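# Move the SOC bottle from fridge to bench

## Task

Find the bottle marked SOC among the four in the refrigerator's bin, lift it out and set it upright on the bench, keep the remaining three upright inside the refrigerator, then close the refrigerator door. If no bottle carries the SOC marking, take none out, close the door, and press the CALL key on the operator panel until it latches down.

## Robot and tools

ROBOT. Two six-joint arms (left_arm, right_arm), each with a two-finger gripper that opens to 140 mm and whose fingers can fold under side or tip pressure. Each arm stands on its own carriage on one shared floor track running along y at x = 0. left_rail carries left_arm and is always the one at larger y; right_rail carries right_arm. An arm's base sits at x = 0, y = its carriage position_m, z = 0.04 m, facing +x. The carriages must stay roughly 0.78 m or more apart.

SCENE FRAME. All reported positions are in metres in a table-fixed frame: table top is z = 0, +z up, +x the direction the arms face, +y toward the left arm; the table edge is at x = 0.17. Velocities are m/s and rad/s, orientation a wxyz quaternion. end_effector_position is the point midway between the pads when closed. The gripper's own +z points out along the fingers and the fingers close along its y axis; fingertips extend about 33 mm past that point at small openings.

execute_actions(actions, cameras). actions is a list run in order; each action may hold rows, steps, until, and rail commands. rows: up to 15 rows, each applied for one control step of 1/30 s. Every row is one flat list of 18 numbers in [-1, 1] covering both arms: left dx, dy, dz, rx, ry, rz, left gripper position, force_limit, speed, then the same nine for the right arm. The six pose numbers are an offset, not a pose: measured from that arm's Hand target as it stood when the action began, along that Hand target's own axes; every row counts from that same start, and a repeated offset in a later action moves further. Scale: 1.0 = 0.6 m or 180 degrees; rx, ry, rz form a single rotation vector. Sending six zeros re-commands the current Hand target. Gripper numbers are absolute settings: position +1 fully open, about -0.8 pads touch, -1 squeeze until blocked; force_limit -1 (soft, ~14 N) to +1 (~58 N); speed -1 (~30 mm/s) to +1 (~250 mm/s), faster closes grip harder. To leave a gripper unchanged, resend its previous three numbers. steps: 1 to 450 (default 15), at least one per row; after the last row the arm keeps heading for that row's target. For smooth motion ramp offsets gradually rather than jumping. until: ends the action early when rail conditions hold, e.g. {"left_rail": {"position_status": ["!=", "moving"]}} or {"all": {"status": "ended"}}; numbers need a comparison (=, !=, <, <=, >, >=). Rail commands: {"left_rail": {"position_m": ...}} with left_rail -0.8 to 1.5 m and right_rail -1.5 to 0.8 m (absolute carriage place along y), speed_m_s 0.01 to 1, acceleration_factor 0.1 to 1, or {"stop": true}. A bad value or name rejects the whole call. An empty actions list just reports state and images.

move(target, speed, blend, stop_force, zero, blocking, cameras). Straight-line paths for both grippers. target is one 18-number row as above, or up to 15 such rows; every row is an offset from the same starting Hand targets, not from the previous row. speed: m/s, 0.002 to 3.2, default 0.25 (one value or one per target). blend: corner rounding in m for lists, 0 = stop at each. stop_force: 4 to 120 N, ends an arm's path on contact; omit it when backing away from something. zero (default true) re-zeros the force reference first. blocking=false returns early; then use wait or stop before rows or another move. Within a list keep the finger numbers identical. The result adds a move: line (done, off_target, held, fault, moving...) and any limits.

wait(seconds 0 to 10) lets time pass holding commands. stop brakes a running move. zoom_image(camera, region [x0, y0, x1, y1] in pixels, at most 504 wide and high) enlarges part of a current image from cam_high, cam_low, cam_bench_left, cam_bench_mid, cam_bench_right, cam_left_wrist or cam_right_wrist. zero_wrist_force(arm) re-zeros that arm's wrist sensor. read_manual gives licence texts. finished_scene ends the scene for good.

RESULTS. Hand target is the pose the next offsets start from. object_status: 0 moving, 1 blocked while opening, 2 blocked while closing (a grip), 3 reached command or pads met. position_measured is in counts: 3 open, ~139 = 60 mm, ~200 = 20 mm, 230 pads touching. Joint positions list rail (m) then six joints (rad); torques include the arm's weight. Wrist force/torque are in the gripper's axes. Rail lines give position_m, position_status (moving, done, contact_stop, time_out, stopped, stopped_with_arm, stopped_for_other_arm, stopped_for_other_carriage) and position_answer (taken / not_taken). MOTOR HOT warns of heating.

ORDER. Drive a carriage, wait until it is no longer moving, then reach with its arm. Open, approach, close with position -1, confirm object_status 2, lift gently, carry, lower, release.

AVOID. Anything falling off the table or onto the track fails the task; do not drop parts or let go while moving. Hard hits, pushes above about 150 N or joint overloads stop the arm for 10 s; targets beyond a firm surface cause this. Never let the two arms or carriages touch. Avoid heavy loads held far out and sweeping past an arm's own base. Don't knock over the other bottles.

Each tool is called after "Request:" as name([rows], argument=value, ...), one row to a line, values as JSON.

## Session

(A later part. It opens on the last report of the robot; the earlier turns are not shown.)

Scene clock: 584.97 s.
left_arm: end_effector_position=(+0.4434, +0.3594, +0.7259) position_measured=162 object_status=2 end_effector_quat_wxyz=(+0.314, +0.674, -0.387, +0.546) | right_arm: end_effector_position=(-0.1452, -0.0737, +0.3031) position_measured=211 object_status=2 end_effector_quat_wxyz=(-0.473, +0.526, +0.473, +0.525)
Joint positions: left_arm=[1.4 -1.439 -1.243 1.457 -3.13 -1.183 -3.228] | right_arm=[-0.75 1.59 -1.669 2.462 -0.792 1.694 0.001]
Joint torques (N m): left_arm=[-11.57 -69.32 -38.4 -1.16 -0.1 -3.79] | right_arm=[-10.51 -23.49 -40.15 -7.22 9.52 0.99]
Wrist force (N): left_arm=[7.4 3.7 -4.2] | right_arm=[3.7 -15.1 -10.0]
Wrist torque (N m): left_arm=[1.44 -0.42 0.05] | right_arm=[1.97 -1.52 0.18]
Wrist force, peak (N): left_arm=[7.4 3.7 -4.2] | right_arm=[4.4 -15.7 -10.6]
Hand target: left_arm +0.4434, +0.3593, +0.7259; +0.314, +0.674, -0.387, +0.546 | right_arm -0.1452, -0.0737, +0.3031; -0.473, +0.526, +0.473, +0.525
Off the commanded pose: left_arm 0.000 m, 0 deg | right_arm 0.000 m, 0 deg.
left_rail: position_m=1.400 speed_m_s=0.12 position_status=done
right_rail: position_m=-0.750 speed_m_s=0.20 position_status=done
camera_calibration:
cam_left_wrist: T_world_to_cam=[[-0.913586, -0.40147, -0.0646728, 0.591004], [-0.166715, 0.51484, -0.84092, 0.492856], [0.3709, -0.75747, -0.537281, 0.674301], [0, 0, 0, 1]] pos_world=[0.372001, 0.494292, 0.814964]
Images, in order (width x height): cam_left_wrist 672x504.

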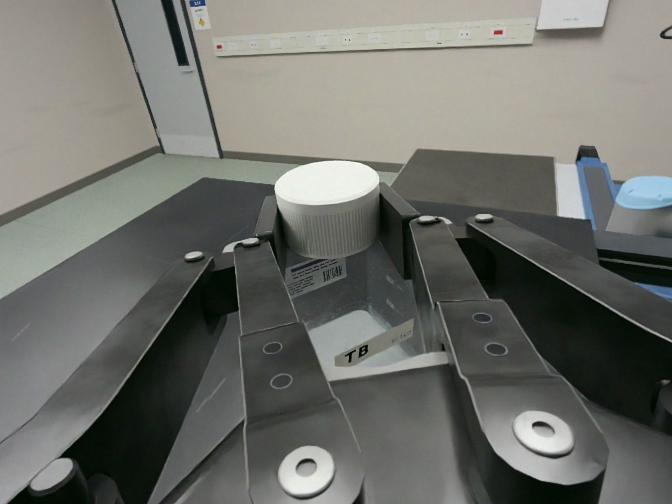

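Request:
move([
  [0.05,0,-0.0106,0,0,0,-1,1,-1,0,0,0,0,0,0,-1,0.2,-1],
  [0.1222,0,-0.026,0,0.0667,0,-1,1,-1,0,0,0,0,0,0,-1,0.2,-1],
], speed=[0.06,0.2], blend=[0.01,0], cameras=[])

Request:
move([
  [-0.0167,0.3496,-0.4725,0,0,0,-1,1,-1,0,0,0,0,0,0,-1,0.2,-1],
  [-0.633,0.366,-0.4437,0,0,0,-1,1,-1,0,0,0,0,0,0,-1,0.2,-1],
], speed=0.22, blend=[0.06,0], cameras=[])

Request:
move(target=[-0.033,0.104,0.313,0.211,0,0,-1,1,-1,0,0,0,0,0,0,-1,0.2,-1], speed=0.15, cameras=[])

Request:
move(target=[0,0,0,0,0.133,0,-1,1,-1,0,0,0,0,0,0,-1,0.2,-1], speed=0.15, cameras=["cam_right_wrist","cam_left_wrist"])

Request:
zoom_image(camera="cam_right_wrist", region=[400, 0, 672, 300])

Scene clock: 587.27 s.
left_arm: end_effector_position=(+0.4433, +0.3594, +0.8008) position_measured=162 object_status=2 end_effector_quat_wxyz=(+0.352, +0.613, -0.352, +0.614) | right_arm: end_effector_position=(-0.1452, -0.0737, +0.3031) position_measured=211 object_status=2 end_effector_quat_wxyz=(-0.473, +0.526, +0.473, +0.525)
Joint positions: left_arm=[1.4 -1.443 -1.212 1.413 -3.343 -1.171 -3.141] | right_arm=[-0.75 1.59 -1.669 2.462 -0.792 1.694 0.001]
Joint torques (N m): left_arm=[13.42 -80.23 -61.02 -7.49 -1.4 3.9] | right_arm=[-10.14 -22.8 -40.54 -7.05 9.71 0.85]
Wrist force (N): left_arm=[-3.2 5.0 -1.9] | right_arm=[4.1 -15.5 -10.6]
Wrist torque (N m): left_arm=[1.54 -0.45 -0.64] | right_arm=[1.90 -1.53 0.18]
Wrist force, peak (N): left_arm=[7.7 3.4 -3.9] | right_arm=[5.8 -15.9 -10.3]
Hand target: left_arm +0.4433, +0.3594, +0.8008; +0.352, +0.613, -0.352, +0.614 | right_arm -0.1452, -0.0737, +0.3031; -0.473, +0.526, +0.473, +0.525
Off the commanded pose: left_arm 0.000 m, 0 deg | right_arm 0.000 m, 0 deg.
left_rail: position_m=1.400 speed_m_s=0.12 position_status=done
right_rail: position_m=-0.750 speed_m_s=0.20 position_status=done
move: done
No camera images: "cameras" was empty.

Scene clock: 591.33 s.
left_arm: end_effector_position=(+0.1198, +0.4783, +0.4208) position_measured=162 object_status=2 end_effector_quat_wxyz=(+0.352, +0.613, -0.352, +0.614) | right_arm: end_effector_position=(-0.1452, -0.0737, +0.3031) position_measured=211 object_status=2 end_effector_quat_wxyz=(-0.473, +0.526, +0.473, +0.525)
Joint positions: left_arm=[1.4 -1.933 -1.103 2.06 -4.101 -0.68 -3.14] | right_arm=[-0.75 1.59 -1.669 2.462 -0.792 1.694 0.001]
Joint torques (N m): left_arm=[13.02 -70.23 -39.35 -6.02 -1.55 4.13] | right_arm=[-10.69 -24.56 -40.18 -7.4 9.54 0.85]
Wrist force (N): left_arm=[-2.9 4.5 -2.0] | right_arm=[5.5 -15.2 -10.3]
Wrist torque (N m): left_arm=[1.33 -0.55 -0.67] | right_arm=[1.99 -1.58 0.17]
Wrist force, peak (N): left_arm=[-5.2 5.1 -1.6] | right_arm=[5.4 -15.9 -10.6]
Hand target: left_arm +0.1198, +0.4782, +0.4207; +0.352, +0.613, -0.352, +0.614 | right_arm -0.1452, -0.0737, +0.3031; -0.473, +0.526, +0.473, +0.525
Off the commanded pose: left_arm 0.000 m, 0 deg | right_arm 0.000 m, 0 deg.
left_rail: position_m=1.400 speed_m_s=0.12 position_status=done
right_rail: position_m=-0.750 speed_m_s=0.20 position_status=done
move: done
No camera images: "cameras" was empty.

Scene clock: 594.40 s.
left_arm: end_effector_position=(+0.1605, +0.2846, +0.4011) position_measured=162 object_status=2 end_effector_quat_wxyz=(+0.134, +0.694, -0.133, +0.695) end_effector_velocity=(+0.000, +0.000, +0.000) end_effector_angular_velocity=(+0.003, -0.001, +0.001) | right_arm: end_effector_position=(-0.1452, -0.0737, +0.3031) position_measured=211 object_status=2 end_effector_quat_wxyz=(-0.473, +0.526, +0.473, +0.525)
Joint positions: left_arm=[1.4 -1.902 -0.62 1.165 -3.698 -0.049 -3.13] | right_arm=[-0.75 1.59 -1.669 2.462 -0.792 1.694 0.001]
Joint velocities: left_arm=[0 0 0.001 -0.002 -0.002 0.001 0.006] | right_arm=[within noise]
Joint torques (N m): left_arm=[13.67 -116.12 -51.75 -3.08 2.12 3.82] | right_arm=[-12.1 -22.71 -39.94 -7.12 9.28 0.79]
Wrist force (N): left_arm=[-3.3 4.6 -2.4] | right_arm=[5.3 -15.0 -10.2]
Wrist torque (N m): left_arm=[1.38 -0.43 -0.63] | right_arm=[2.02 -1.53 0.18]
Wrist force, peak (N): left_arm=[-3.5 6.2 -1.8] | right_arm=[5.0 -16.0 -10.7]
Hand target: left_arm +0.1605, +0.2846, +0.4011; +0.134, +0.694, -0.133, +0.695 | right_arm -0.1452, -0.0737, +0.3031; -0.473, +0.526, +0.473, +0.525
Off the commanded pose: left_arm 0.000 m, 0 deg | right_arm 0.000 m, 0 deg.
left_rail: position_m=1.400 speed_m_s=0.12 position_status=done
right_rail: position_m=-0.750 speed_m_s=0.20 position_status=done
move: done
No camera images: "cameras" was empty.

Scene clock: 596.97 s.
left_arm: end_effector_position=(+0.1605, +0.2846, +0.4011) position_measured=162 object_status=2 end_effector_quat_wxyz=(+0.159, +0.535, -0.103, +0.824) | right_arm: end_effector_position=(-0.1452, -0.0737, +0.3031) position_measured=211 object_status=2 end_effector_quat_wxyz=(-0.473, +0.526, +0.473, +0.525)
Joint positions: left_arm=[1.4 -1.872 -0.359 0.705 -4.885 -0.426 -1.762] | right_arm=[-0.75 1.59 -1.669 2.462 -0.792 1.694 0.001]
Joint torques (N m): left_arm=[13.81 -124.4 -47.48 2.72 -5.36 4.69] | right_arm=[-10.15 -23.05 -40.34 -7.38 9.38 0.64]
Wrist force (N): left_arm=[-2.5 4.5 -3.3] | right_arm=[4.9 -15.4 -10.6]
Wrist torque (N m): left_arm=[1.34 -0.62 -0.60] | right_arm=[1.94 -1.46 0.18]
Wrist force, peak (N): left_arm=[-3.1 5.1 -3.5] | right_arm=[4.9 -16.0 -10.3]
Hand target: left_arm +0.1605, +0.2846, +0.4011; +0.159, +0.535, -0.102, +0.824 | right_arm -0.1452, -0.0737, +0.3031; -0.473, +0.526, +0.473, +0.525
Off the commanded pose: left_arm 0.000 m, 0 deg | right_arm 0.000 m, 0 deg.
left_rail: position_m=1.400 speed_m_s=0.12 position_status=done
right_rail: position_m=-0.750 speed_m_s=0.20 position_status=done
move: done
camera_calibration:
cam_left_wrist: T_world_to_cam=[[-0.41799, -0.900727, -0.118218, 0.365515], [0.103071, 0.0822697, -0.991266, 0.351195], [0.902585, -0.426524, 0.0584509, 0.129545], [0, 0, 0, 1]] pos_world=[-0.000341484, 0.355591, 0.383766]
cam_right_wrist: T_world_to_cam=[[0.974416, -0.215529, -0.063726, 0.138491], [-0.135503, -0.337154, -0.931647, 0.231473], [0.179312, 0.916447, -0.357733, 0.393391], [0, 0, 0, 1]] pos_world=[-0.174122, -0.252631, 0.365206]
Images, in order (width x height): cam_left_wrist 672x504, cam_right_wrist 672x504.

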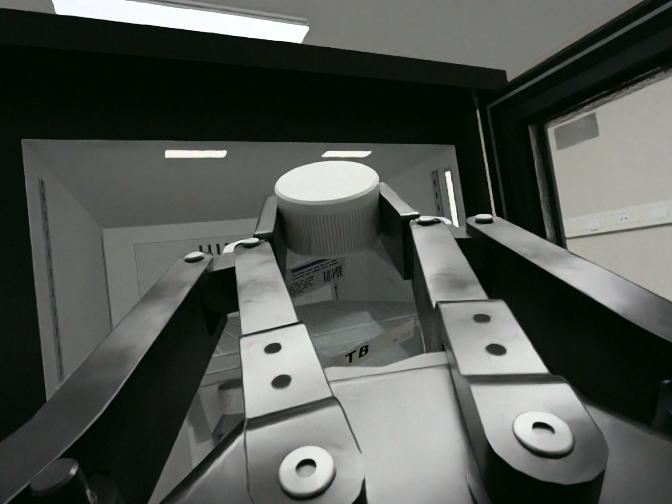

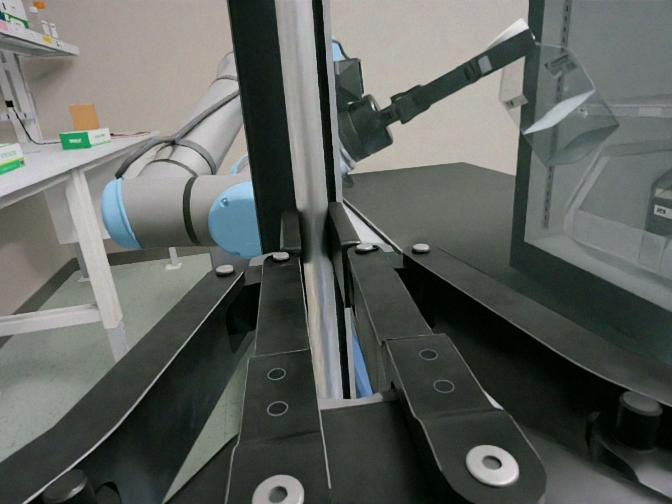

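Scaled by 1.680 from the camera's 672x504 image, which has a finer 960x720 frame.

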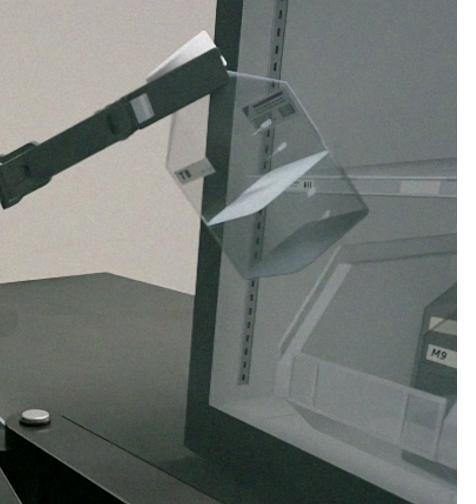

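Request:
move([
  [-0.1387,-0.0516,0.0819,0,0,0,-1,1,-1,0,0,0,0,0,0,-1,0.2,-1],
  [-0.1988,-0.0703,0.106,0,0,0,-1,1,-1,0,0,0,0,0,0,-1,0.2,-1],
  [-0.2402,-0.0765,0.1046,0,0,0,-1,1,-1,0,0,0,0,0,0,-1,0.2,-1],
], speed=[0.1,0.03,0.025], stop_force=12, cameras=["cam_right_wrist","cam_left_wrist"])

Request:
zoom_image(camera="cam_right_wrist", region=[500, 30, 672, 270])

Scene clock: 601.30 s.
left_arm: end_effector_position=(+0.2698, +0.2842, +0.3229) position_measured=162 object_status=2 end_effector_quat_wxyz=(+0.158, +0.535, -0.102, +0.824) | right_arm: end_effector_position=(-0.1452, -0.0737, +0.3031) position_measured=211 object_status=2 end_effector_quat_wxyz=(-0.473, +0.526, +0.473, +0.525)
Joint positions: left_arm=[1.4 -1.765 -0.292 0.762 -4.79 -0.456 -2.003] | right_arm=[-0.75 1.59 -1.669 2.462 -0.792 1.694 0.001]
Joint torques (N m): left_arm=[-13.5 -153.55 -46.97 1.56 -3.42 3.97] | right_arm=[-12.36 -22.81 -40.07 -7.26 9.53 0.89]
Wrist force (N): left_arm=[-2.6 5.1 -4.7] | right_arm=[4.2 -15.5 -10.4]
Wrist torque (N m): left_arm=[1.47 -0.55 -0.63] | right_arm=[1.87 -1.49 0.18]
Wrist force, peak (N): left_arm=[12.1 1.6 -7.7] | right_arm=[5.6 -15.9 -10.4]
Hand target: left_arm +0.2698, +0.2842, +0.3229; +0.158, +0.535, -0.102, +0.824 (not the last commanded pose) | right_arm -0.1452, -0.0737, +0.3031; -0.473, +0.526, +0.473, +0.525
Off the commanded pose: left_arm 0.032 m, 0 deg | right_arm 0.000 m, 0 deg.
left_rail: position_m=1.400 speed_m_s=0.12 position_status=done
right_rail: position_m=-0.750 speed_m_s=0.20 position_status=done
move: contact (left_arm); path passed 1 of 3 targets
camera_calibration:
cam_left_wrist: T_world_to_cam=[[-0.417677, -0.900875, -0.118195, 0.401555], [0.103307, 0.0821555, -0.991251, 0.262367], [0.902704, -0.426233, 0.058752, 0.0351798], [0, 0, 0, 1]] pos_world=[0.108859, 0.355191, 0.305466]
cam_right_wrist: T_world_to_cam=[[0.974416, -0.215529, -0.063726, 0.138491], [-0.135503, -0.337154, -0.931647, 0.231473], [0.179312, 0.916447, -0.357733, 0.393391], [0, 0, 0, 1]] pos_world=[-0.174122, -0.252631, 0.365206]
Images, in order (width x height): cam_left_wrist 672x504, cam_right_wrist 672x504.

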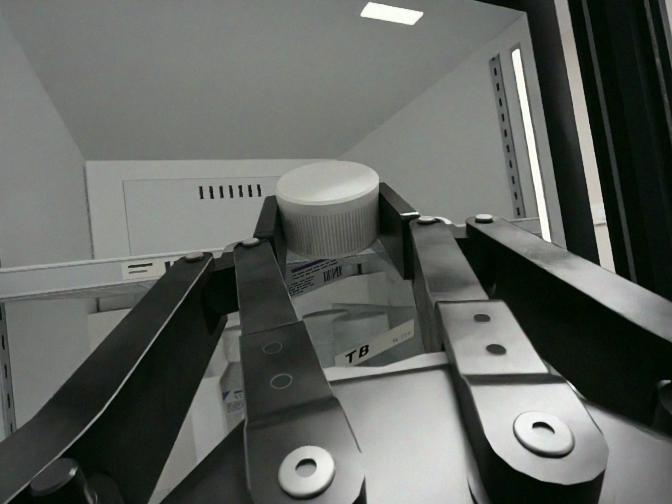

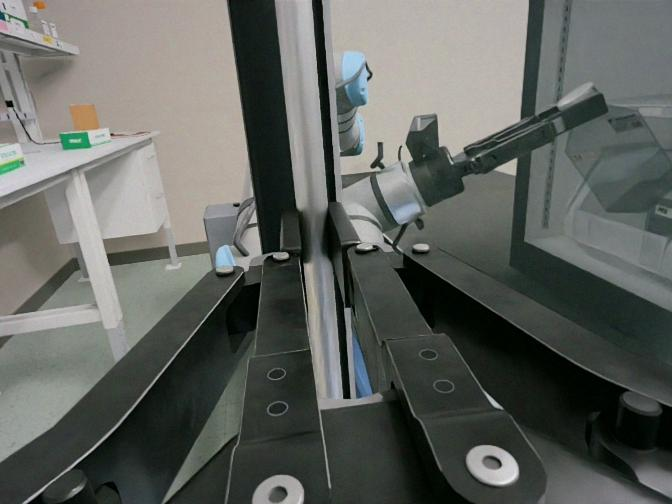

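Scaled by 2.100 from the camera's 672x504 image, which has a finer 960x720 frame.

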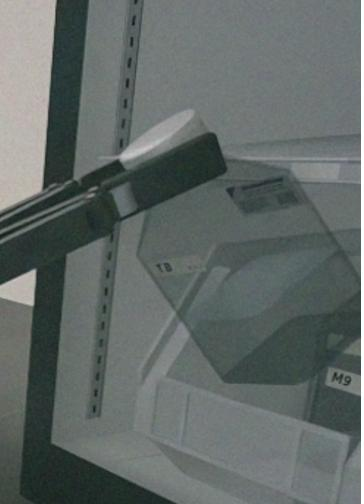

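Request:
move([
  [-0.002,-0.0137,0.0167,0,0,0,-1,1,-1,0,0,0,0,0,0,-1,0.2,-1],
  [-0.0453,-0.0173,0.0075,0,0,0,-1,1,-1,0,0,0,0,0,0,-1,0.2,-1],
], speed=0.025, stop_force=15, cameras=["cam_right_wrist","cam_left_wrist"])

Request:
zoom_image(camera="cam_right_wrist", region=[500, 30, 672, 270])

Scene clock: 603.57 s.
left_arm: end_effector_position=(+0.2740, +0.2856, +0.3240) position_measured=162 object_status=2 end_effector_quat_wxyz=(+0.159, +0.535, -0.102, +0.824) | right_arm: end_effector_position=(-0.1452, -0.0737, +0.3031) position_measured=211 object_status=2 end_effector_quat_wxyz=(-0.473, +0.526, +0.473, +0.525)
Joint positions: left_arm=[1.4 -1.761 -0.297 0.771 -4.787 -0.458 -2.011] | right_arm=[-0.75 1.59 -1.669 2.462 -0.792 1.694 0.001]
Joint torques (N m): left_arm=[-13.54 -124.89 -46.61 1.9 -2.36 4.14] | right_arm=[-9.15 -22.33 -39.7 -7.17 9.18 0.82]
Wrist force (N): left_arm=[0.2 5.2 -6.0] | right_arm=[5.3 -16.2 -10.5]
Wrist torque (N m): left_arm=[1.44 -0.51 -0.68] | right_arm=[1.92 -1.54 0.17]
Wrist force, peak (N): left_arm=[9.9 11.2 -20.5] | right_arm=[5.0 -16.2 -11.0]
Hand target: left_arm +0.2740, +0.2856, +0.3240; +0.159, +0.535, -0.102, +0.824 (not the last commanded pose) | right_arm -0.1452, -0.0737, +0.3031; -0.473, +0.526, +0.473, +0.525
Off the commanded pose: left_arm 0.028 m, 0 deg | right_arm 0.000 m, 0 deg.
left_rail: position_m=1.400 speed_m_s=0.12 position_status=done
right_rail: position_m=-0.750 speed_m_s=0.20 position_status=done
move: contact (left_arm); path passed 0 of 2 targets
camera_calibration:
cam_left_wrist: T_world_to_cam=[[-0.417756, -0.900849, -0.11811, 0.404686], [0.103367, 0.082028, -0.991255, 0.263048], [0.90266, -0.426312, 0.0588507, 0.0319179], [0, 0, 0, 1]] pos_world=[0.113059, 0.356591, 0.306666]
cam_right_wrist: T_world_to_cam=[[0.974416, -0.215529, -0.063726, 0.138491], [-0.135503, -0.337154, -0.931647, 0.231473], [0.179312, 0.916447, -0.357733, 0.393391], [0, 0, 0, 1]] pos_world=[-0.174122, -0.252631, 0.365206]
Images, in order (width x height): cam_left_wrist 672x504, cam_right_wrist 672x504.

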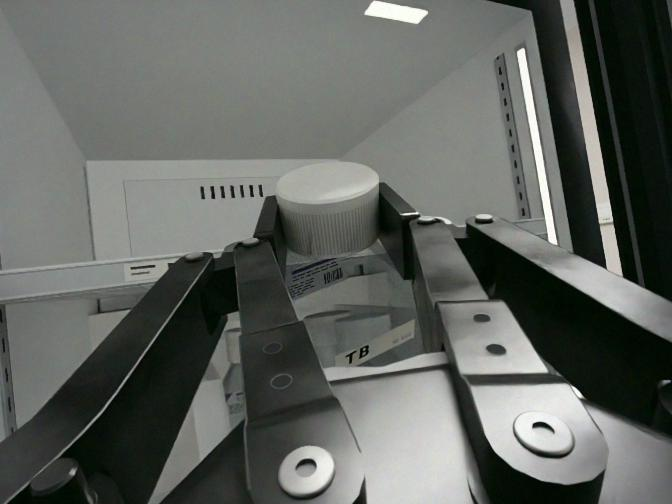

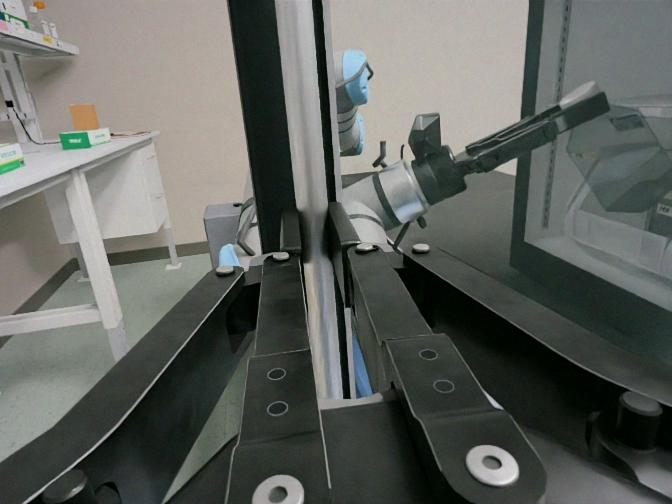

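Scaled by 2.100 from the camera's 672x504 image, which has a finer 960x720 frame.

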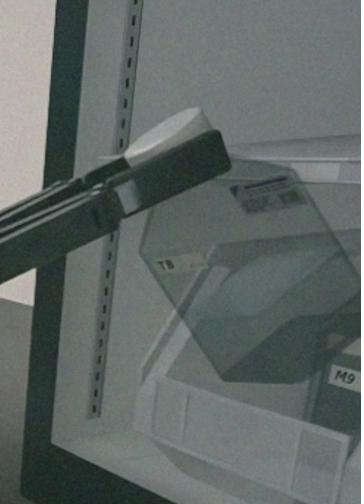

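Request:
move([
  [0.0168,0,0.0075,0,0,0,-1,1,-1,0,0,0,0,0,0,-1,0.2,-1],
  [0.0073,-0.0093,0.0287,0,0,0,-1,1,-1,0,0,0,0,0,0,-1,0.2,-1],
  [-0.0397,-0.0105,0.0112,0,0,0,-1,1,-1,0,0,0,0,0,0,-1,0.2,-1],
], speed=0.025, stop_force=15, cameras=["cam_right_wrist","cam_left_wrist"])

Request:
zoom_image(camera="cam_right_wrist", region=[500, 30, 672, 270])

Scene clock: 608.40 s.
left_arm: end_effector_position=(+0.2900, +0.2856, +0.3201) position_measured=162 object_status=2 end_effector_quat_wxyz=(+0.159, +0.535, -0.102, +0.824) | right_arm: end_effector_position=(-0.1452, -0.0737, +0.3031) position_measured=211 object_status=2 end_effector_quat_wxyz=(-0.473, +0.526, +0.473, +0.525)
Joint positions: left_arm=[1.4 -1.745 -0.292 0.775 -4.767 -0.464 -2.044] | right_arm=[-0.75 1.59 -1.669 2.462 -0.792 1.694 0.001]
Joint torques (N m): left_arm=[-9.37 -133.51 -25.06 5.83 1.94 3.91] | right_arm=[-11.65 -22.3 -39.62 -7.04 9.09 0.45]
Wrist force (N): left_arm=[15.0 6.8 1.4] | right_arm=[3.1 -16.8 -10.3]
Wrist torque (N m): left_arm=[1.40 -0.13 -0.09] | right_arm=[1.96 -1.57 0.17]
Wrist force, peak (N): left_arm=[29.5 8.1 5.2] | right_arm=[5.8 -16.4 -10.9]
Hand target: left_arm +0.2900, +0.2856, +0.3201; +0.159, +0.535, -0.102, +0.824 (not the last commanded pose) | right_arm -0.1452, -0.0737, +0.3031; -0.473, +0.526, +0.473, +0.525
Off the commanded pose: left_arm 0.015 m, 0 deg | right_arm 0.000 m, 0 deg.
left_rail: position_m=1.400 speed_m_s=0.12 position_status=done
right_rail: position_m=-0.750 speed_m_s=0.20 position_status=done
move: contact (left_arm); path passed 2 of 3 targets
camera_calibration:
cam_left_wrist: T_world_to_cam=[[-0.417783, -0.900838, -0.118104, 0.410895], [0.103462, 0.0819743, -0.99125, 0.257434], [0.902637, -0.426347, 0.058955, 0.0176949], [0, 0, 0, 1]] pos_world=[0.129058, 0.356591, 0.302667]
cam_right_wrist: T_world_to_cam=[[0.974416, -0.215529, -0.063726, 0.138491], [-0.135503, -0.337154, -0.931647, 0.231473], [0.179312, 0.916447, -0.357733, 0.393391], [0, 0, 0, 1]] pos_world=[-0.174122, -0.252631, 0.365206]
Images, in order (width x height): cam_left_wrist 672x504, cam_right_wrist 672x504.

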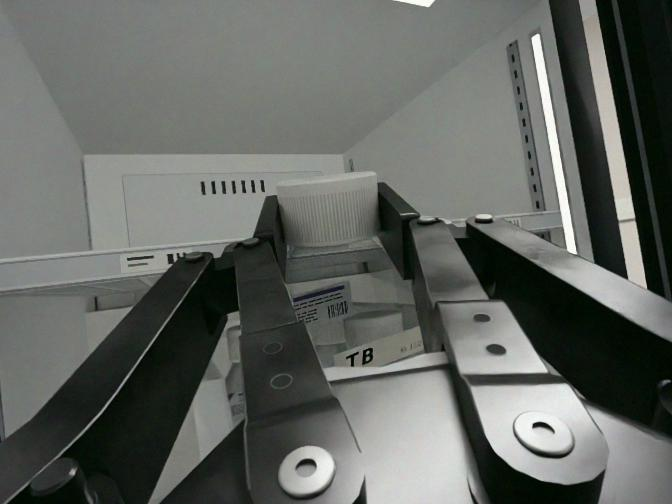

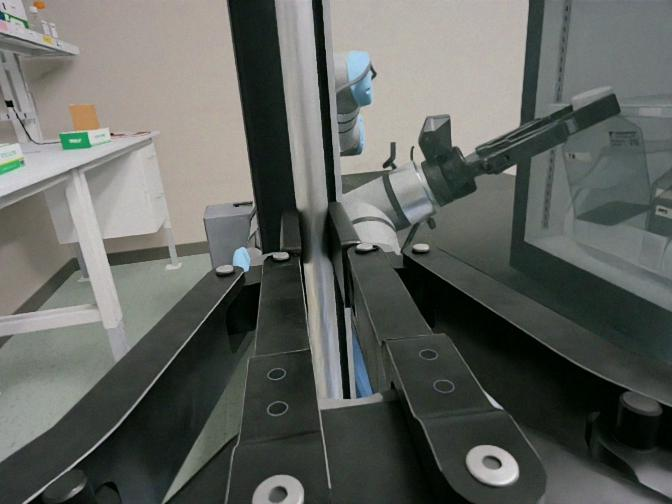

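Scaled by 2.100 from the camera's 672x504 image, which has a finer 960x720 frame.

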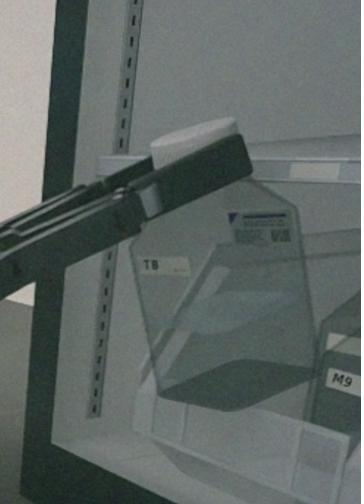

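Request:
move([
  [0.03,0.005,0.002,0,0,0,-1,1,-1,0,0,0,0,0,0,-1,0.2,-1],
  [0.2015,0.0705,-0.1137,0,0,0,-1,1,-1,0,0,0,0,0,0,-1,0.2,-1],
], speed=[0.05,0.1], cameras=["cam_right_wrist","cam_left_wrist"])

Request:
zoom_image(camera="cam_right_wrist", region=[532, 80, 672, 250])

Request:
zoom_image(camera="cam_left_wrist", region=[130, 200, 430, 425])

Scene clock: 611.90 s.
left_arm: end_effector_position=(+0.1709, +0.2877, +0.4027) position_measured=162 object_status=2 end_effector_quat_wxyz=(+0.159, +0.535, -0.102, +0.824) | right_arm: end_effector_position=(-0.1452, -0.0737, +0.3031) position_measured=211 object_status=2 end_effector_quat_wxyz=(-0.473, +0.526, +0.473, +0.525)
Joint positions: left_arm=[1.4 -1.863 -0.369 0.729 -4.879 -0.428 -1.783] | right_arm=[-0.75 1.59 -1.669 2.462 -0.792 1.694 0.001]
Joint torques (N m): left_arm=[-13.3 -152.02 -49.81 2.47 -1.86 4.48] | right_arm=[-11.17 -24.33 -39.59 -6.42 9.29 0.87]
Wrist force (N): left_arm=[-3.2 6.2 -3.9] | right_arm=[4.0 -16.8 -10.4]
Wrist torque (N m): left_arm=[1.73 -0.35 -0.60] | right_arm=[2.04 -1.47 0.17]
Wrist force, peak (N): left_arm=[15.7 6.7 1.1] | right_arm=[5.0 -17.3 -10.9]
Hand target: left_arm +0.1707, +0.2877, +0.4028; +0.159, +0.535, -0.102, +0.824 | right_arm -0.1452, -0.0737, +0.3031; -0.473, +0.526, +0.473, +0.525
Off the commanded pose: left_arm 0.000 m, 0 deg | right_arm 0.000 m, 0 deg.
left_rail: position_m=1.400 speed_m_s=0.12 position_status=done
right_rail: position_m=-0.750 speed_m_s=0.20 position_status=done
move: done
camera_calibration:
cam_left_wrist: T_world_to_cam=[[-0.417865, -0.900799, -0.118108, 0.372773], [0.103469, 0.0819698, -0.991249, 0.351463], [0.902598, -0.426429, 0.0589528, 0.121256], [0, 0, 0, 1]] pos_world=[0.00995821, 0.358691, 0.385267]
cam_right_wrist: T_world_to_cam=[[0.974416, -0.215529, -0.063726, 0.138491], [-0.135503, -0.337154, -0.931647, 0.231473], [0.179312, 0.916447, -0.357733, 0.393391], [0, 0, 0, 1]] pos_world=[-0.174122, -0.252631, 0.365206]
Images, in order (width x height): cam_left_wrist 672x504, cam_right_wrist 672x504.

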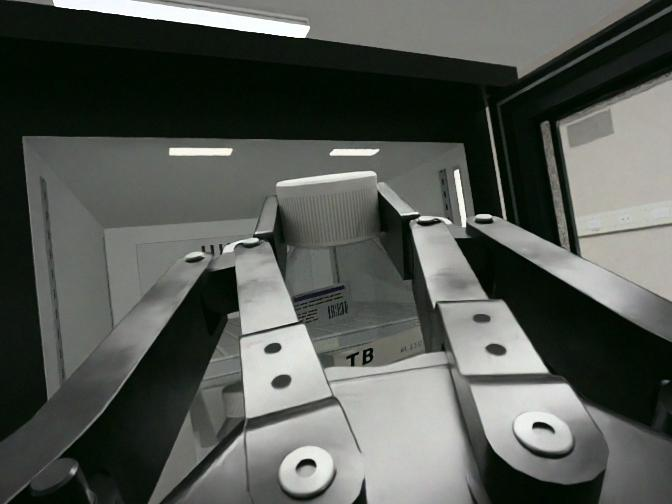

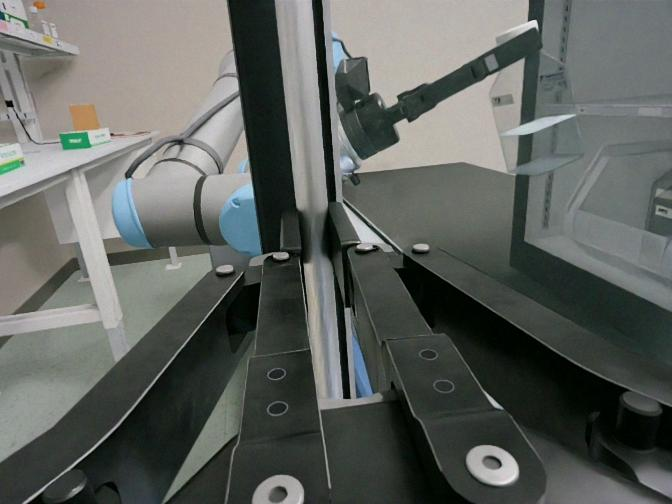

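Scaled by 2.965 from the camera's 672x504 image, which has a finer 960x720 frame.

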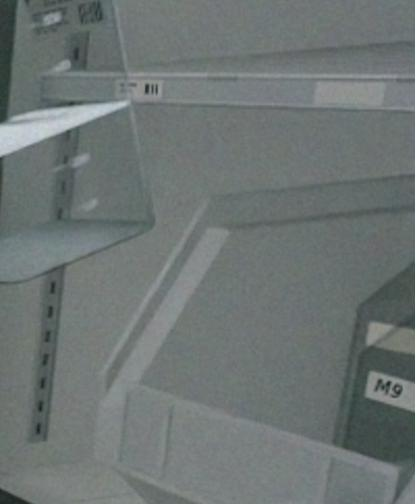

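Scaled by 1.680 from the camera's 672x504 image, which has a finer 960x720 frame.

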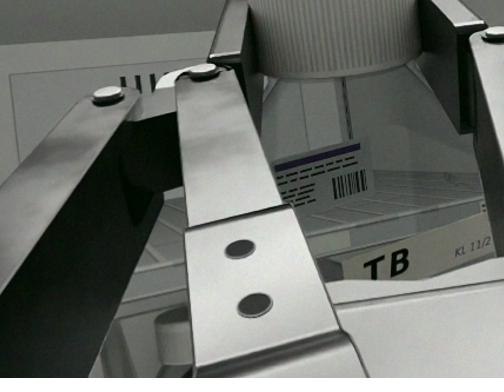

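Request:
move(target=[0,0,0,0,-0.133,0,-1,1,-1,0,0,0,0,0,0,-1,0.2,-1], speed=0.2, cameras=[])

Request:
move(target=[0.03,-0.2785,-0.203,-0.211,0,0,-1,1,-1,0,0,0,0,0,0,-1,0.2,-1], speed=0.2, cameras=[])

Request:
move([
  [0.633,-0.0167,-0.0289,0,0,0,-1,1,-1,0,0,0,0,0,0,-1,0.2,-1],
  [0.633,-0.365,0.4475,0,0.0778,0,-1,1,-1,0,0,0,0,0,0,-1,0.2,-1],
], speed=0.22, blend=[0.06,0], cameras=["cam_bench_mid","cam_left_wrist"])

Request:
zoom_image(camera="cam_bench_mid", region=[430, 100, 600, 260])

Scene clock: 615.63 s.
left_arm: end_effector_position=(+0.1701, +0.2879, +0.4028) position_measured=162 object_status=2 end_effector_quat_wxyz=(+0.120, +0.689, -0.117, +0.705) | right_arm: end_effector_position=(-0.1452, -0.0737, +0.3031) position_measured=211 object_status=2 end_effector_quat_wxyz=(-0.473, +0.526, +0.473, +0.525)
Joint positions: left_arm=[1.4 -1.894 -0.457 0.736 -4.463 -0.028 -2.099] | right_arm=[-0.75 1.59 -1.669 2.462 -0.792 1.694 0.001]
Joint torques (N m): left_arm=[-8.95 -152.24 -35.84 8.27 -1.48 -3.86] | right_arm=[-10.06 -21.33 -39.46 -6.37 9.05 0.82]
Wrist force (N): left_arm=[-4.6 5.2 -2.1] | right_arm=[3.6 -17.1 -10.3]
Wrist torque (N m): left_arm=[1.48 -0.04 -0.33] | right_arm=[1.94 -1.48 0.17]
Wrist force, peak (N): left_arm=[-4.4 5.9 -3.2] | right_arm=[5.3 -17.2 -11.0]
Hand target: left_arm +0.1707, +0.2877, +0.4028; +0.134, +0.694, -0.133, +0.695 | right_arm -0.1452, -0.0737, +0.3031; -0.473, +0.526, +0.473, +0.525
Off the commanded pose: left_arm 0.001 m, 3 deg | right_arm 0.000 m, 0 deg.
left_rail: position_m=1.400 speed_m_s=0.12 position_status=done
right_rail: position_m=-0.750 speed_m_s=0.20 position_status=done
move: off_target (left_arm)
No camera images: "cameras" was empty.

Scene clock: 618.17 s.
left_arm: end_effector_position=(+0.1195, +0.4881, +0.4204) position_measured=162 object_status=2 end_effector_quat_wxyz=(+0.352, +0.613, -0.352, +0.614) | right_arm: end_effector_position=(-0.1452, -0.0737, +0.3031) position_measured=211 object_status=2 end_effector_quat_wxyz=(-0.473, +0.526, +0.473, +0.525)
Joint positions: left_arm=[1.4 -1.94 -1.113 2.08 -4.111 -0.673 -3.139] | right_arm=[-0.75 1.59 -1.669 2.462 -0.792 1.694 0.001]
Joint torques (N m): left_arm=[12.34 -89.68 -21.76 0.22 -1.37 -4.48] | right_arm=[-9 -24.26 -39.12 -6.45 9.16 0.67]
Wrist force (N): left_arm=[-3.9 6.2 -1.7] | right_arm=[5.0 -17.1 -11.1]
Wrist torque (N m): left_arm=[1.72 -0.17 -0.38] | right_arm=[1.97 -1.55 0.17]
Wrist force, peak (N): left_arm=[-4.2 6.8 -3.0] | right_arm=[5.1 -17.5 -10.5]
Hand target: left_arm +0.1195, +0.4881, +0.4205; +0.352, +0.613, -0.352, +0.614 | right_arm -0.1452, -0.0737, +0.3031; -0.473, +0.526, +0.473, +0.525
Off the commanded pose: left_arm 0.000 m, 0 deg | right_arm 0.000 m, 0 deg.
left_rail: position_m=1.400 speed_m_s=0.12 position_status=done
right_rail: position_m=-0.750 speed_m_s=0.20 position_status=done
move: done
No camera images: "cameras" was empty.

Scene clock: 622.27 s.
left_arm: end_effector_position=(+0.4434, +0.3672, +0.8008) position_measured=162 object_status=2 end_effector_quat_wxyz=(+0.393, +0.533, -0.306, +0.684) | right_arm: end_effector_position=(-0.1452, -0.0737, +0.3031) position_measured=211 object_status=2 end_effector_quat_wxyz=(-0.473, +0.526, +0.473, +0.525)
Joint positions: left_arm=[1.4 -1.436 -1.125 1.43 -3.712 -1.19 -3.041] | right_arm=[-0.75 1.59 -1.669 2.462 -0.792 1.694 0.001]
Joint torques (N m): left_arm=[15.45 -84.6 -59 -0.29 -2.66 -3.75] | right_arm=[-9.34 -21.36 -39.38 -6.1 9.46 1.03]
Wrist force (N): left_arm=[-3.6 5.6 -2.9] | right_arm=[5.0 -17.2 -10.5]
Wrist torque (N m): left_arm=[1.63 -0.27 -0.37] | right_arm=[1.92 -1.54 0.17]
Wrist force, peak (N): left_arm=[-6.4 6.3 -2.0] | right_arm=[4.9 -17.4 -10.9]
Hand target: left_arm +0.4436, +0.3671, +0.8008; +0.393, +0.533, -0.306, +0.684 | right_arm -0.1452, -0.0737, +0.3031; -0.473, +0.526, +0.473, +0.525
Off the commanded pose: left_arm 0.000 m, 0 deg | right_arm 0.000 m, 0 deg.
left_rail: position_m=1.400 speed_m_s=0.12 position_status=done
right_rail: position_m=-0.750 speed_m_s=0.20 position_status=done
move: done
camera_calibration:
cam_left_wrist: T_world_to_cam=[[-0.893482, -0.435884, -0.108145, 0.63762], [0.0464168, 0.149887, -0.987613, 0.708814], [0.446695, -0.887434, -0.113689, 0.39537], [0, 0, 0, 1]] pos_world=[0.360191, 0.522552, 0.813939]
Images, in order (width x height): cam_bench_mid 672x504, cam_left_wrist 672x504.

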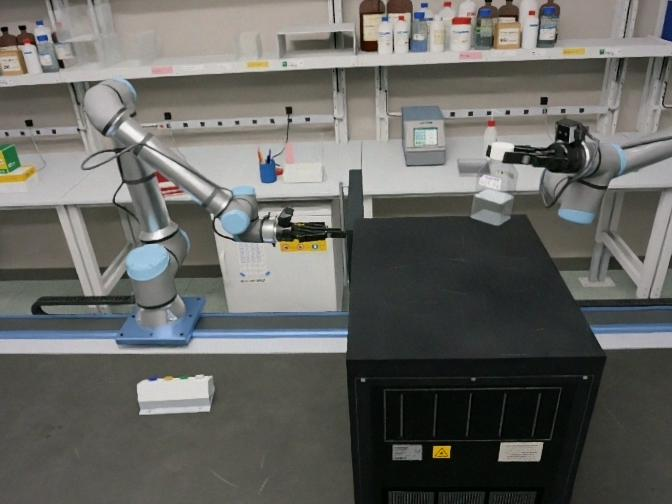

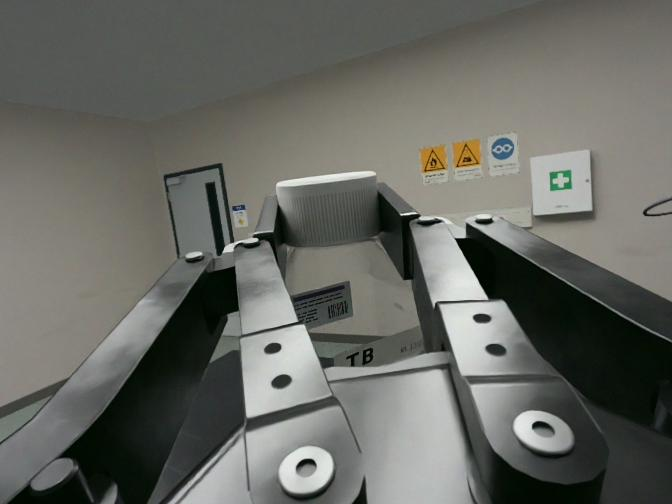

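Scaled by 2.965 from the camera's 672x504 image, which has a finer 960x720 frame.

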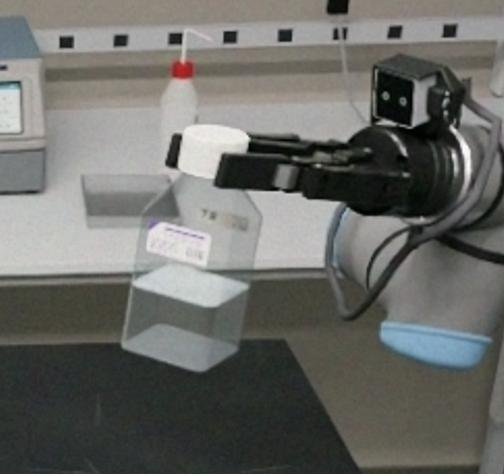

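Request:
move(target=[-0.1004,0,-0.0243,0,-0.028,0,-1,1,-1,0,0,0,0,0,0,-1,0.2,-1], speed=0.06, cameras=[])

Request:
move(target=[-0.0657,0,-0.0104,0,0,0,-1,1,-1,0,0,0,0,0,0,-1,0.2,-1], speed=0.015, stop_force=8, cameras=["cam_bench_mid","cam_left_wrist"])

Request:
zoom_image(camera="cam_bench_mid", region=[430, 120, 600, 280])

Scene clock: 624.10 s.
left_arm: end_effector_position=(+0.4439, +0.3666, +0.7392) position_measured=162 object_status=2 end_effector_quat_wxyz=(+0.379, +0.563, -0.323, +0.660) | right_arm: end_effector_position=(-0.1452, -0.0737, +0.3031) position_measured=211 object_status=2 end_effector_quat_wxyz=(-0.473, +0.526, +0.473, +0.525)
Joint positions: left_arm=[1.4 -1.439 -1.131 1.504 -3.686 -1.18 -3.075] | right_arm=[-0.75 1.59 -1.669 2.462 -0.792 1.694 0.001]
Joint torques (N m): left_arm=[-14.63 -110.3 -41.95 0.04 1.38 -4.15] | right_arm=[-9.51 -22.72 -39.16 -5.85 9.57 0.94]
Wrist force (N): left_arm=[-4.1 5.8 -2.6] | right_arm=[4.4 -17.0 -10.5]
Wrist torque (N m): left_arm=[1.71 -0.19 -0.36] | right_arm=[1.98 -1.59 0.18]
Wrist force, peak (N): left_arm=[-4.4 6.4 -2.5] | right_arm=[5.0 -17.5 -10.9]
Hand target: left_arm +0.4439, +0.3666, +0.7388; +0.379, +0.563, -0.323, +0.660 | right_arm -0.1452, -0.0737, +0.3031; -0.473, +0.526, +0.473, +0.525
Off the commanded pose: left_arm 0.000 m, 0 deg | right_arm 0.000 m, 0 deg.
left_rail: position_m=1.400 speed_m_s=0.12 position_status=done
right_rail: position_m=-0.750 speed_m_s=0.20 position_status=done
move: done
No camera images: "cameras" was empty.

Scene clock: 626.67 s.
left_arm: end_effector_position=(+0.4439, +0.3666, +0.7219) position_measured=162 object_status=2 end_effector_quat_wxyz=(+0.379, +0.563, -0.323, +0.660) | right_arm: end_effector_position=(-0.1452, -0.0737, +0.3031) position_measured=211 object_status=2 end_effector_quat_wxyz=(-0.473, +0.526, +0.473, +0.525)
Joint positions: left_arm=[1.4 -1.439 -1.121 1.52 -3.712 -1.18 -3.076] | right_arm=[-0.75 1.59 -1.669 2.462 -0.792 1.694 0.001]
Joint torques (N m): left_arm=[-10.45 -100.18 -48.34 2.17 1.26 -3.72] | right_arm=[-11.5 -23.8 -38.97 -6.14 9.41 0.99]
Wrist force (N): left_arm=[5.6 6.9 1.6] | right_arm=[2.6 -16.8 -10.7]
Wrist torque (N m): left_arm=[1.82 -0.02 -0.33] | right_arm=[2.02 -1.57 0.18]
Wrist force, peak (N): left_arm=[13.8 6.7 4.6] | right_arm=[4.7 -17.5 -10.5]
Hand target: left_arm +0.4439, +0.3666, +0.7219; +0.379, +0.563, -0.323, +0.660 (not the last commanded pose) | right_arm -0.1452, -0.0737, +0.3031; -0.473, +0.526, +0.473, +0.525
Off the commanded pose: left_arm 0.023 m, 0 deg | right_arm 0.000 m, 0 deg.
left_rail: position_m=1.400 speed_m_s=0.12 position_status=done
right_rail: position_m=-0.750 speed_m_s=0.20 position_status=done
move: contact (left_arm)
camera_calibration:
cam_left_wrist: T_world_to_cam=[[-0.898139, -0.427899, -0.101238, 0.623353], [0.00294709, 0.224374, -0.974499, 0.613502], [0.439702, -0.875533, -0.200258, 0.446916], [0, 0, 0, 1]] pos_world=[0.36154, 0.520368, 0.750463]
Images, in order (width x height): cam_bench_mid 672x504, cam_left_wrist 672x504.

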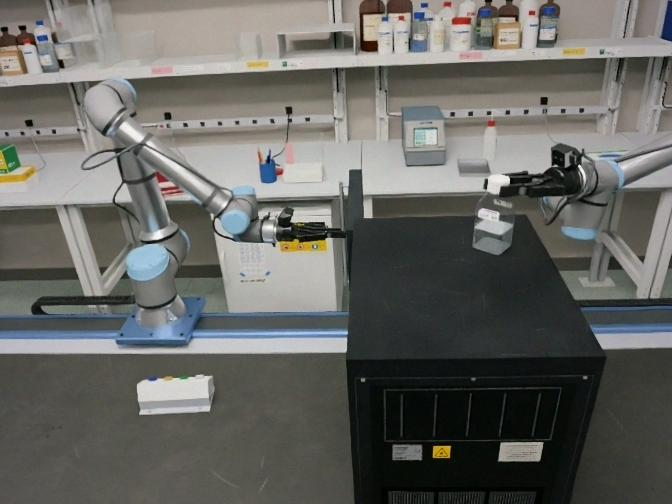

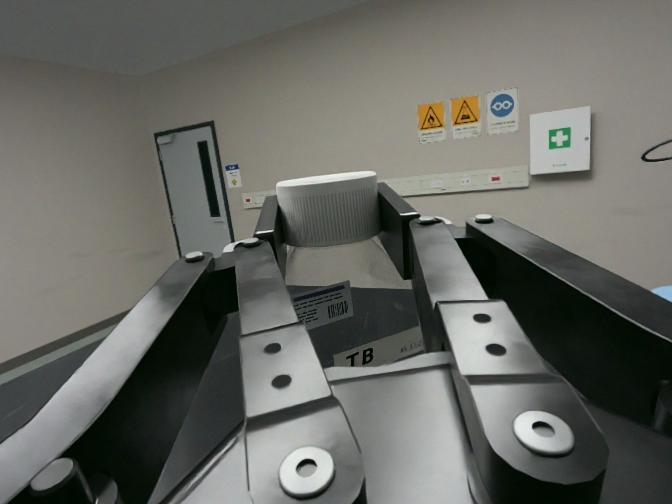

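Scaled by 2.965 from the camera's 672x504 image, which has a finer 960x720 frame.

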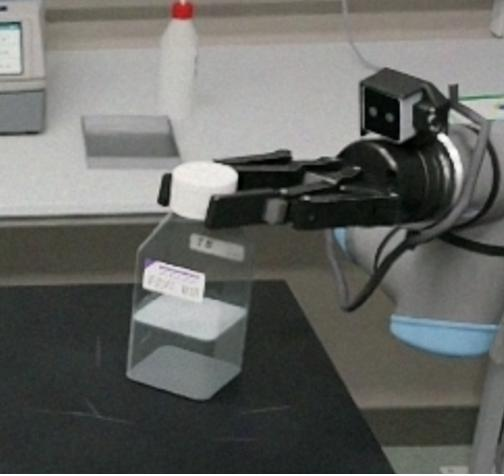

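Request:
move(target=[0,0,0,0,-0.02,0,-1,1,-1,0,0,0,0,0,0,-1,0.2,-1], speed=0.05, cameras=[])

Request:
execute_actions([
  {"rows":[[0,0,0,0,0,0,0.1,0.6,-1,0,0,0,0,0,0,-1,0.2,-1]],"steps":40},
], cameras=[])

Request:
move(target=[0.0149,0,0.0013,0,-0.167,0,0.1,0.6,-1,0,0,0,0,0,0,-1,0.2,-1], speed=0.15, stop_force=15, cameras=["cam_bench_mid","cam_left_wrist"])

Request:
zoom_image(camera="cam_bench_mid", region=[430, 120, 600, 280])

Scene clock: 628.43 s.
left_arm: end_effector_position=(+0.4439, +0.3666, +0.7220) position_measured=162 object_status=2 end_effector_quat_wxyz=(+0.369, +0.583, -0.335, +0.642) end_effector_velocity=(+0.000, +0.000, +0.000) end_effector_angular_velocity=(+0.004, +0.001, +0.000) | right_arm: end_effector_position=(-0.1452, -0.0737, +0.3031) position_measured=211 object_status=2 end_effector_quat_wxyz=(-0.473, +0.526, +0.473, +0.525)
Joint positions: left_arm=[1.4 -1.44 -1.15 1.525 -3.621 -1.175 -3.101] | right_arm=[-0.75 1.59 -1.669 2.462 -0.792 1.694 0.001]
Joint velocities: left_arm=[0 0 -0.001 0.001 0.005 0 -0.001] | right_arm=[within noise]
Joint torques (N m): left_arm=[-14.24 -94.79 -31.43 3.66 1.66 -4.34] | right_arm=[-9.01 -22.14 -38.2 -5.98 9.21 0.96]
Wrist force (N): left_arm=[8.2 5.0 -2.4] | right_arm=[1.2 -16.6 -10.7]
Wrist torque (N m): left_arm=[1.91 0.27 -0.45] | right_arm=[1.98 -1.56 0.18]
Wrist force, peak (N): left_arm=[9.3 4.5 -1.9] | right_arm=[3.3 -17.2 -10.9]
Hand target: left_arm +0.4439, +0.3666, +0.7219; +0.369, +0.583, -0.335, +0.642 | right_arm -0.1452, -0.0737, +0.3031; -0.473, +0.526, +0.473, +0.525
Off the commanded pose: left_arm 0.000 m, 0 deg | right_arm 0.000 m, 0 deg.
left_rail: position_m=1.400 speed_m_s=0.12 position_status=done
right_rail: position_m=-0.750 speed_m_s=0.20 position_status=done
move: done
No camera images: "cameras" was empty.

Scene clock: 629.97 s.
left_arm: end_effector_position=(+0.4439, +0.3666, +0.7219) position_measured=117 object_status=3 end_effector_quat_wxyz=(+0.369, +0.583, -0.335, +0.642) | right_arm: end_effector_position=(-0.1452, -0.0737, +0.3031) position_measured=211 object_status=2 end_effector_quat_wxyz=(-0.473, +0.526, +0.473, +0.525)
Joint positions: left_arm=[1.4 -1.44 -1.15 1.525 -3.621 -1.175 -3.101] | right_arm=[-0.75 1.59 -1.669 2.462 -0.792 1.694 0.001]
Joint torques (N m): left_arm=[-8.87 -99.24 -54.41 -5.64 0.46 -3.48] | right_arm=[-8.75 -22.29 -38.24 -5.47 9.28 0.98]
Wrist force (N): left_arm=[-0.6 6.6 -2.1] | right_arm=[2.6 -16.5 -10.3]
Wrist torque (N m): left_arm=[1.89 -0.12 -0.39] | right_arm=[1.99 -1.55 0.18]
Wrist force, peak (N): left_arm=[9.4 4.4 -3.0] | right_arm=[3.7 -16.7 -10.8]
Hand target: left_arm +0.4439, +0.3666, +0.7219; +0.369, +0.583, -0.335, +0.642 | right_arm -0.1452, -0.0737, +0.3031; -0.473, +0.526, +0.473, +0.525
Off the commanded pose: left_arm 0.000 m, 0 deg | right_arm 0.000 m, 0 deg.
left_rail: position_m=1.400 speed_m_s=0.12 position_status=done
right_rail: position_m=-0.750 speed_m_s=0.20 position_status=done
No camera images: "cameras" was empty.

Scene clock: 632.90 s.
left_arm: end_effector_position=(+0.4438, +0.3667, +0.7309) position_measured=117 object_status=3 end_effector_quat_wxyz=(+0.269, +0.730, -0.419, +0.469) | right_arm: end_effector_position=(-0.1452, -0.0737, +0.3031) position_measured=211 object_status=2 end_effector_quat_wxyz=(-0.473, +0.526, +0.473, +0.525)
Joint positions: left_arm=[1.4 -1.426 -1.279 1.353 -2.757 -1.224 -3.308] | right_arm=[-0.75 1.59 -1.669 2.462 -0.792 1.694 0.001]
Joint torques (N m): left_arm=[10.77 -72.23 -59.91 -1.99 -1.04 -3.48] | right_arm=[-12.04 -24.85 -39.29 -5.57 9.36 0.84]
Wrist force (N): left_arm=[0.2 5.6 -0.9] | right_arm=[4.1 -16.5 -10.6]
Wrist torque (N m): left_arm=[1.56 -0.31 -0.23] | right_arm=[1.99 -1.63 0.18]
Wrist force, peak (N): left_arm=[0.0 7.0 -1.8] | right_arm=[3.7 -16.8 -11.1]
Hand target: left_arm +0.4438, +0.3667, +0.7309; +0.269, +0.730, -0.419, +0.469 | right_arm -0.1452, -0.0737, +0.3031; -0.473, +0.526, +0.473, +0.525
Off the commanded pose: left_arm 0.000 m, 0 deg | right_arm 0.000 m, 0 deg.
left_rail: position_m=1.400 speed_m_s=0.12 position_status=done
right_rail: position_m=-0.750 speed_m_s=0.20 position_status=done
move: done
camera_calibration:
cam_left_wrist: T_world_to_cam=[[-0.919374, -0.39152, -0.0382658, 0.574274], [-0.253017, 0.663001, -0.704565, 0.377748], [0.301222, -0.638077, -0.708607, 0.794732], [0, 0, 0, 1]] pos_world=[0.384159, 0.481492, 0.851276]
Images, in order (width x height): cam_bench_mid 672x504, cam_left_wrist 672x504.

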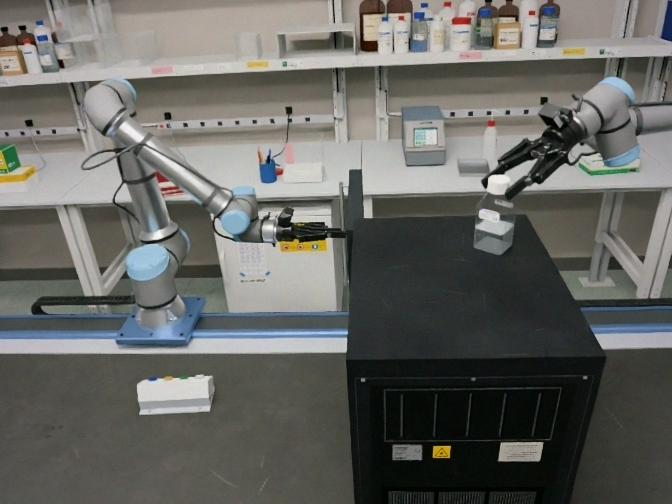

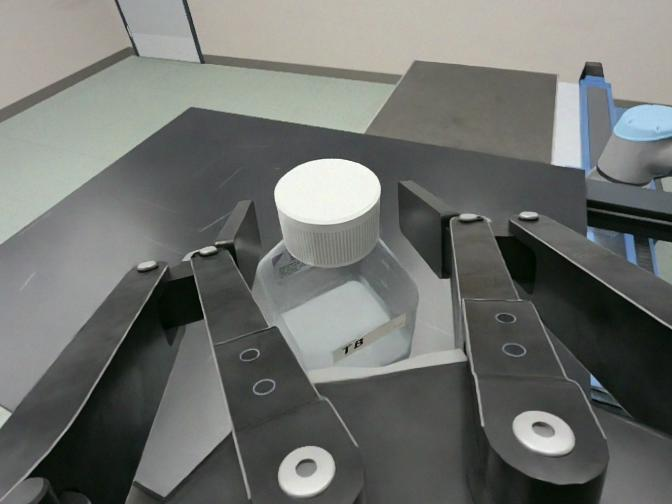

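Scaled by 2.965 from the camera's 672x504 image, which has a finer 960x720 frame.

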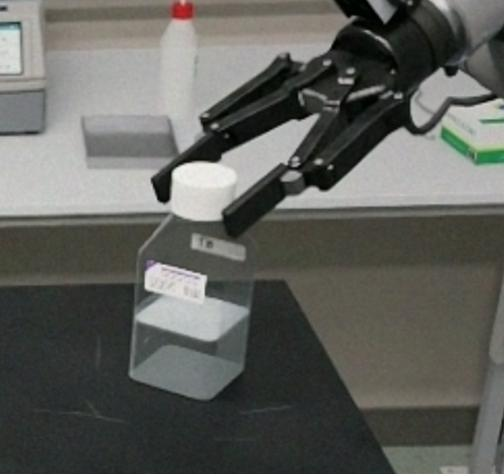

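Request:
execute_actions([
  {"rows":[[0,0,0,0,0,0,-1,1,-1,0,0,0,0,0,0,-1,0.2,-1]],"steps":75},
], cameras=["cam_left_wrist"])

Scene clock: 635.80 s.
left_arm: end_effector_position=(+0.4439, +0.3667, +0.7309) position_measured=162 object_status=2 end_effector_quat_wxyz=(+0.269, +0.730, -0.419, +0.469) | right_arm: end_effector_position=(-0.1452, -0.0737, +0.3031) position_measured=211 object_status=2 end_effector_quat_wxyz=(-0.473, +0.526, +0.473, +0.525)
Joint positions: left_arm=[1.4 -1.426 -1.279 1.353 -2.757 -1.224 -3.308] | right_arm=[-0.75 1.59 -1.669 2.462 -0.792 1.694 0.001]
Joint torques (N m): left_arm=[-6.07 -72.22 -37.44 -2.34 -0.68 -3.94] | right_arm=[-11.67 -21.76 -39.23 -5.31 9.48 0.97]
Wrist force (N): left_arm=[7.6 4.2 -6.1] | right_arm=[2.9 -16.5 -10.5]
Wrist torque (N m): left_arm=[1.92 -0.14 0.37] | right_arm=[2.00 -1.66 0.17]
Wrist force, peak (N): left_arm=[8.2 4.9 -6.6] | right_arm=[3.8 -17.0 -10.9]
Hand target: left_arm +0.4438, +0.3667, +0.7309; +0.269, +0.730, -0.419, +0.469 | right_arm -0.1452, -0.0737, +0.3031; -0.473, +0.526, +0.473, +0.525
Off the commanded pose: left_arm 0.000 m, 0 deg | right_arm 0.000 m, 0 deg.
left_rail: position_m=1.400 speed_m_s=0.12 position_status=done
right_rail: position_m=-0.750 speed_m_s=0.20 position_status=done
camera_calibration:
cam_left_wrist: T_world_to_cam=[[-0.919362, -0.391545, -0.0382938, 0.574306], [-0.253038, 0.663043, -0.704518, 0.377695], [0.301241, -0.638017, -0.708652, 0.794734], [0, 0, 0, 1]] pos_world=[0.384159, 0.481492, 0.851276]
Images, in order (width x height): cam_left_wrist 672x504.

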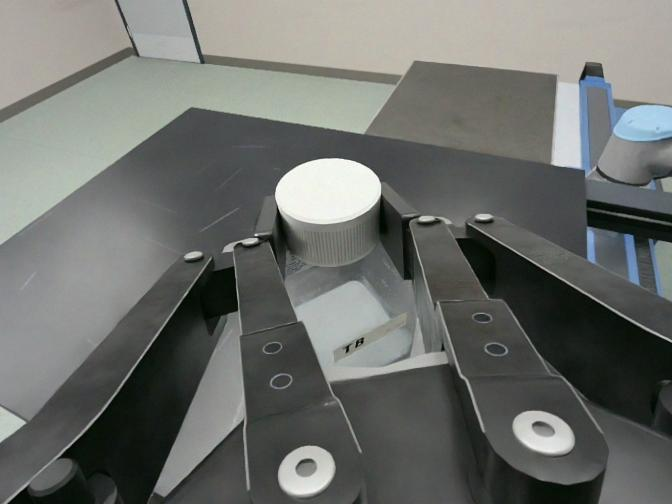

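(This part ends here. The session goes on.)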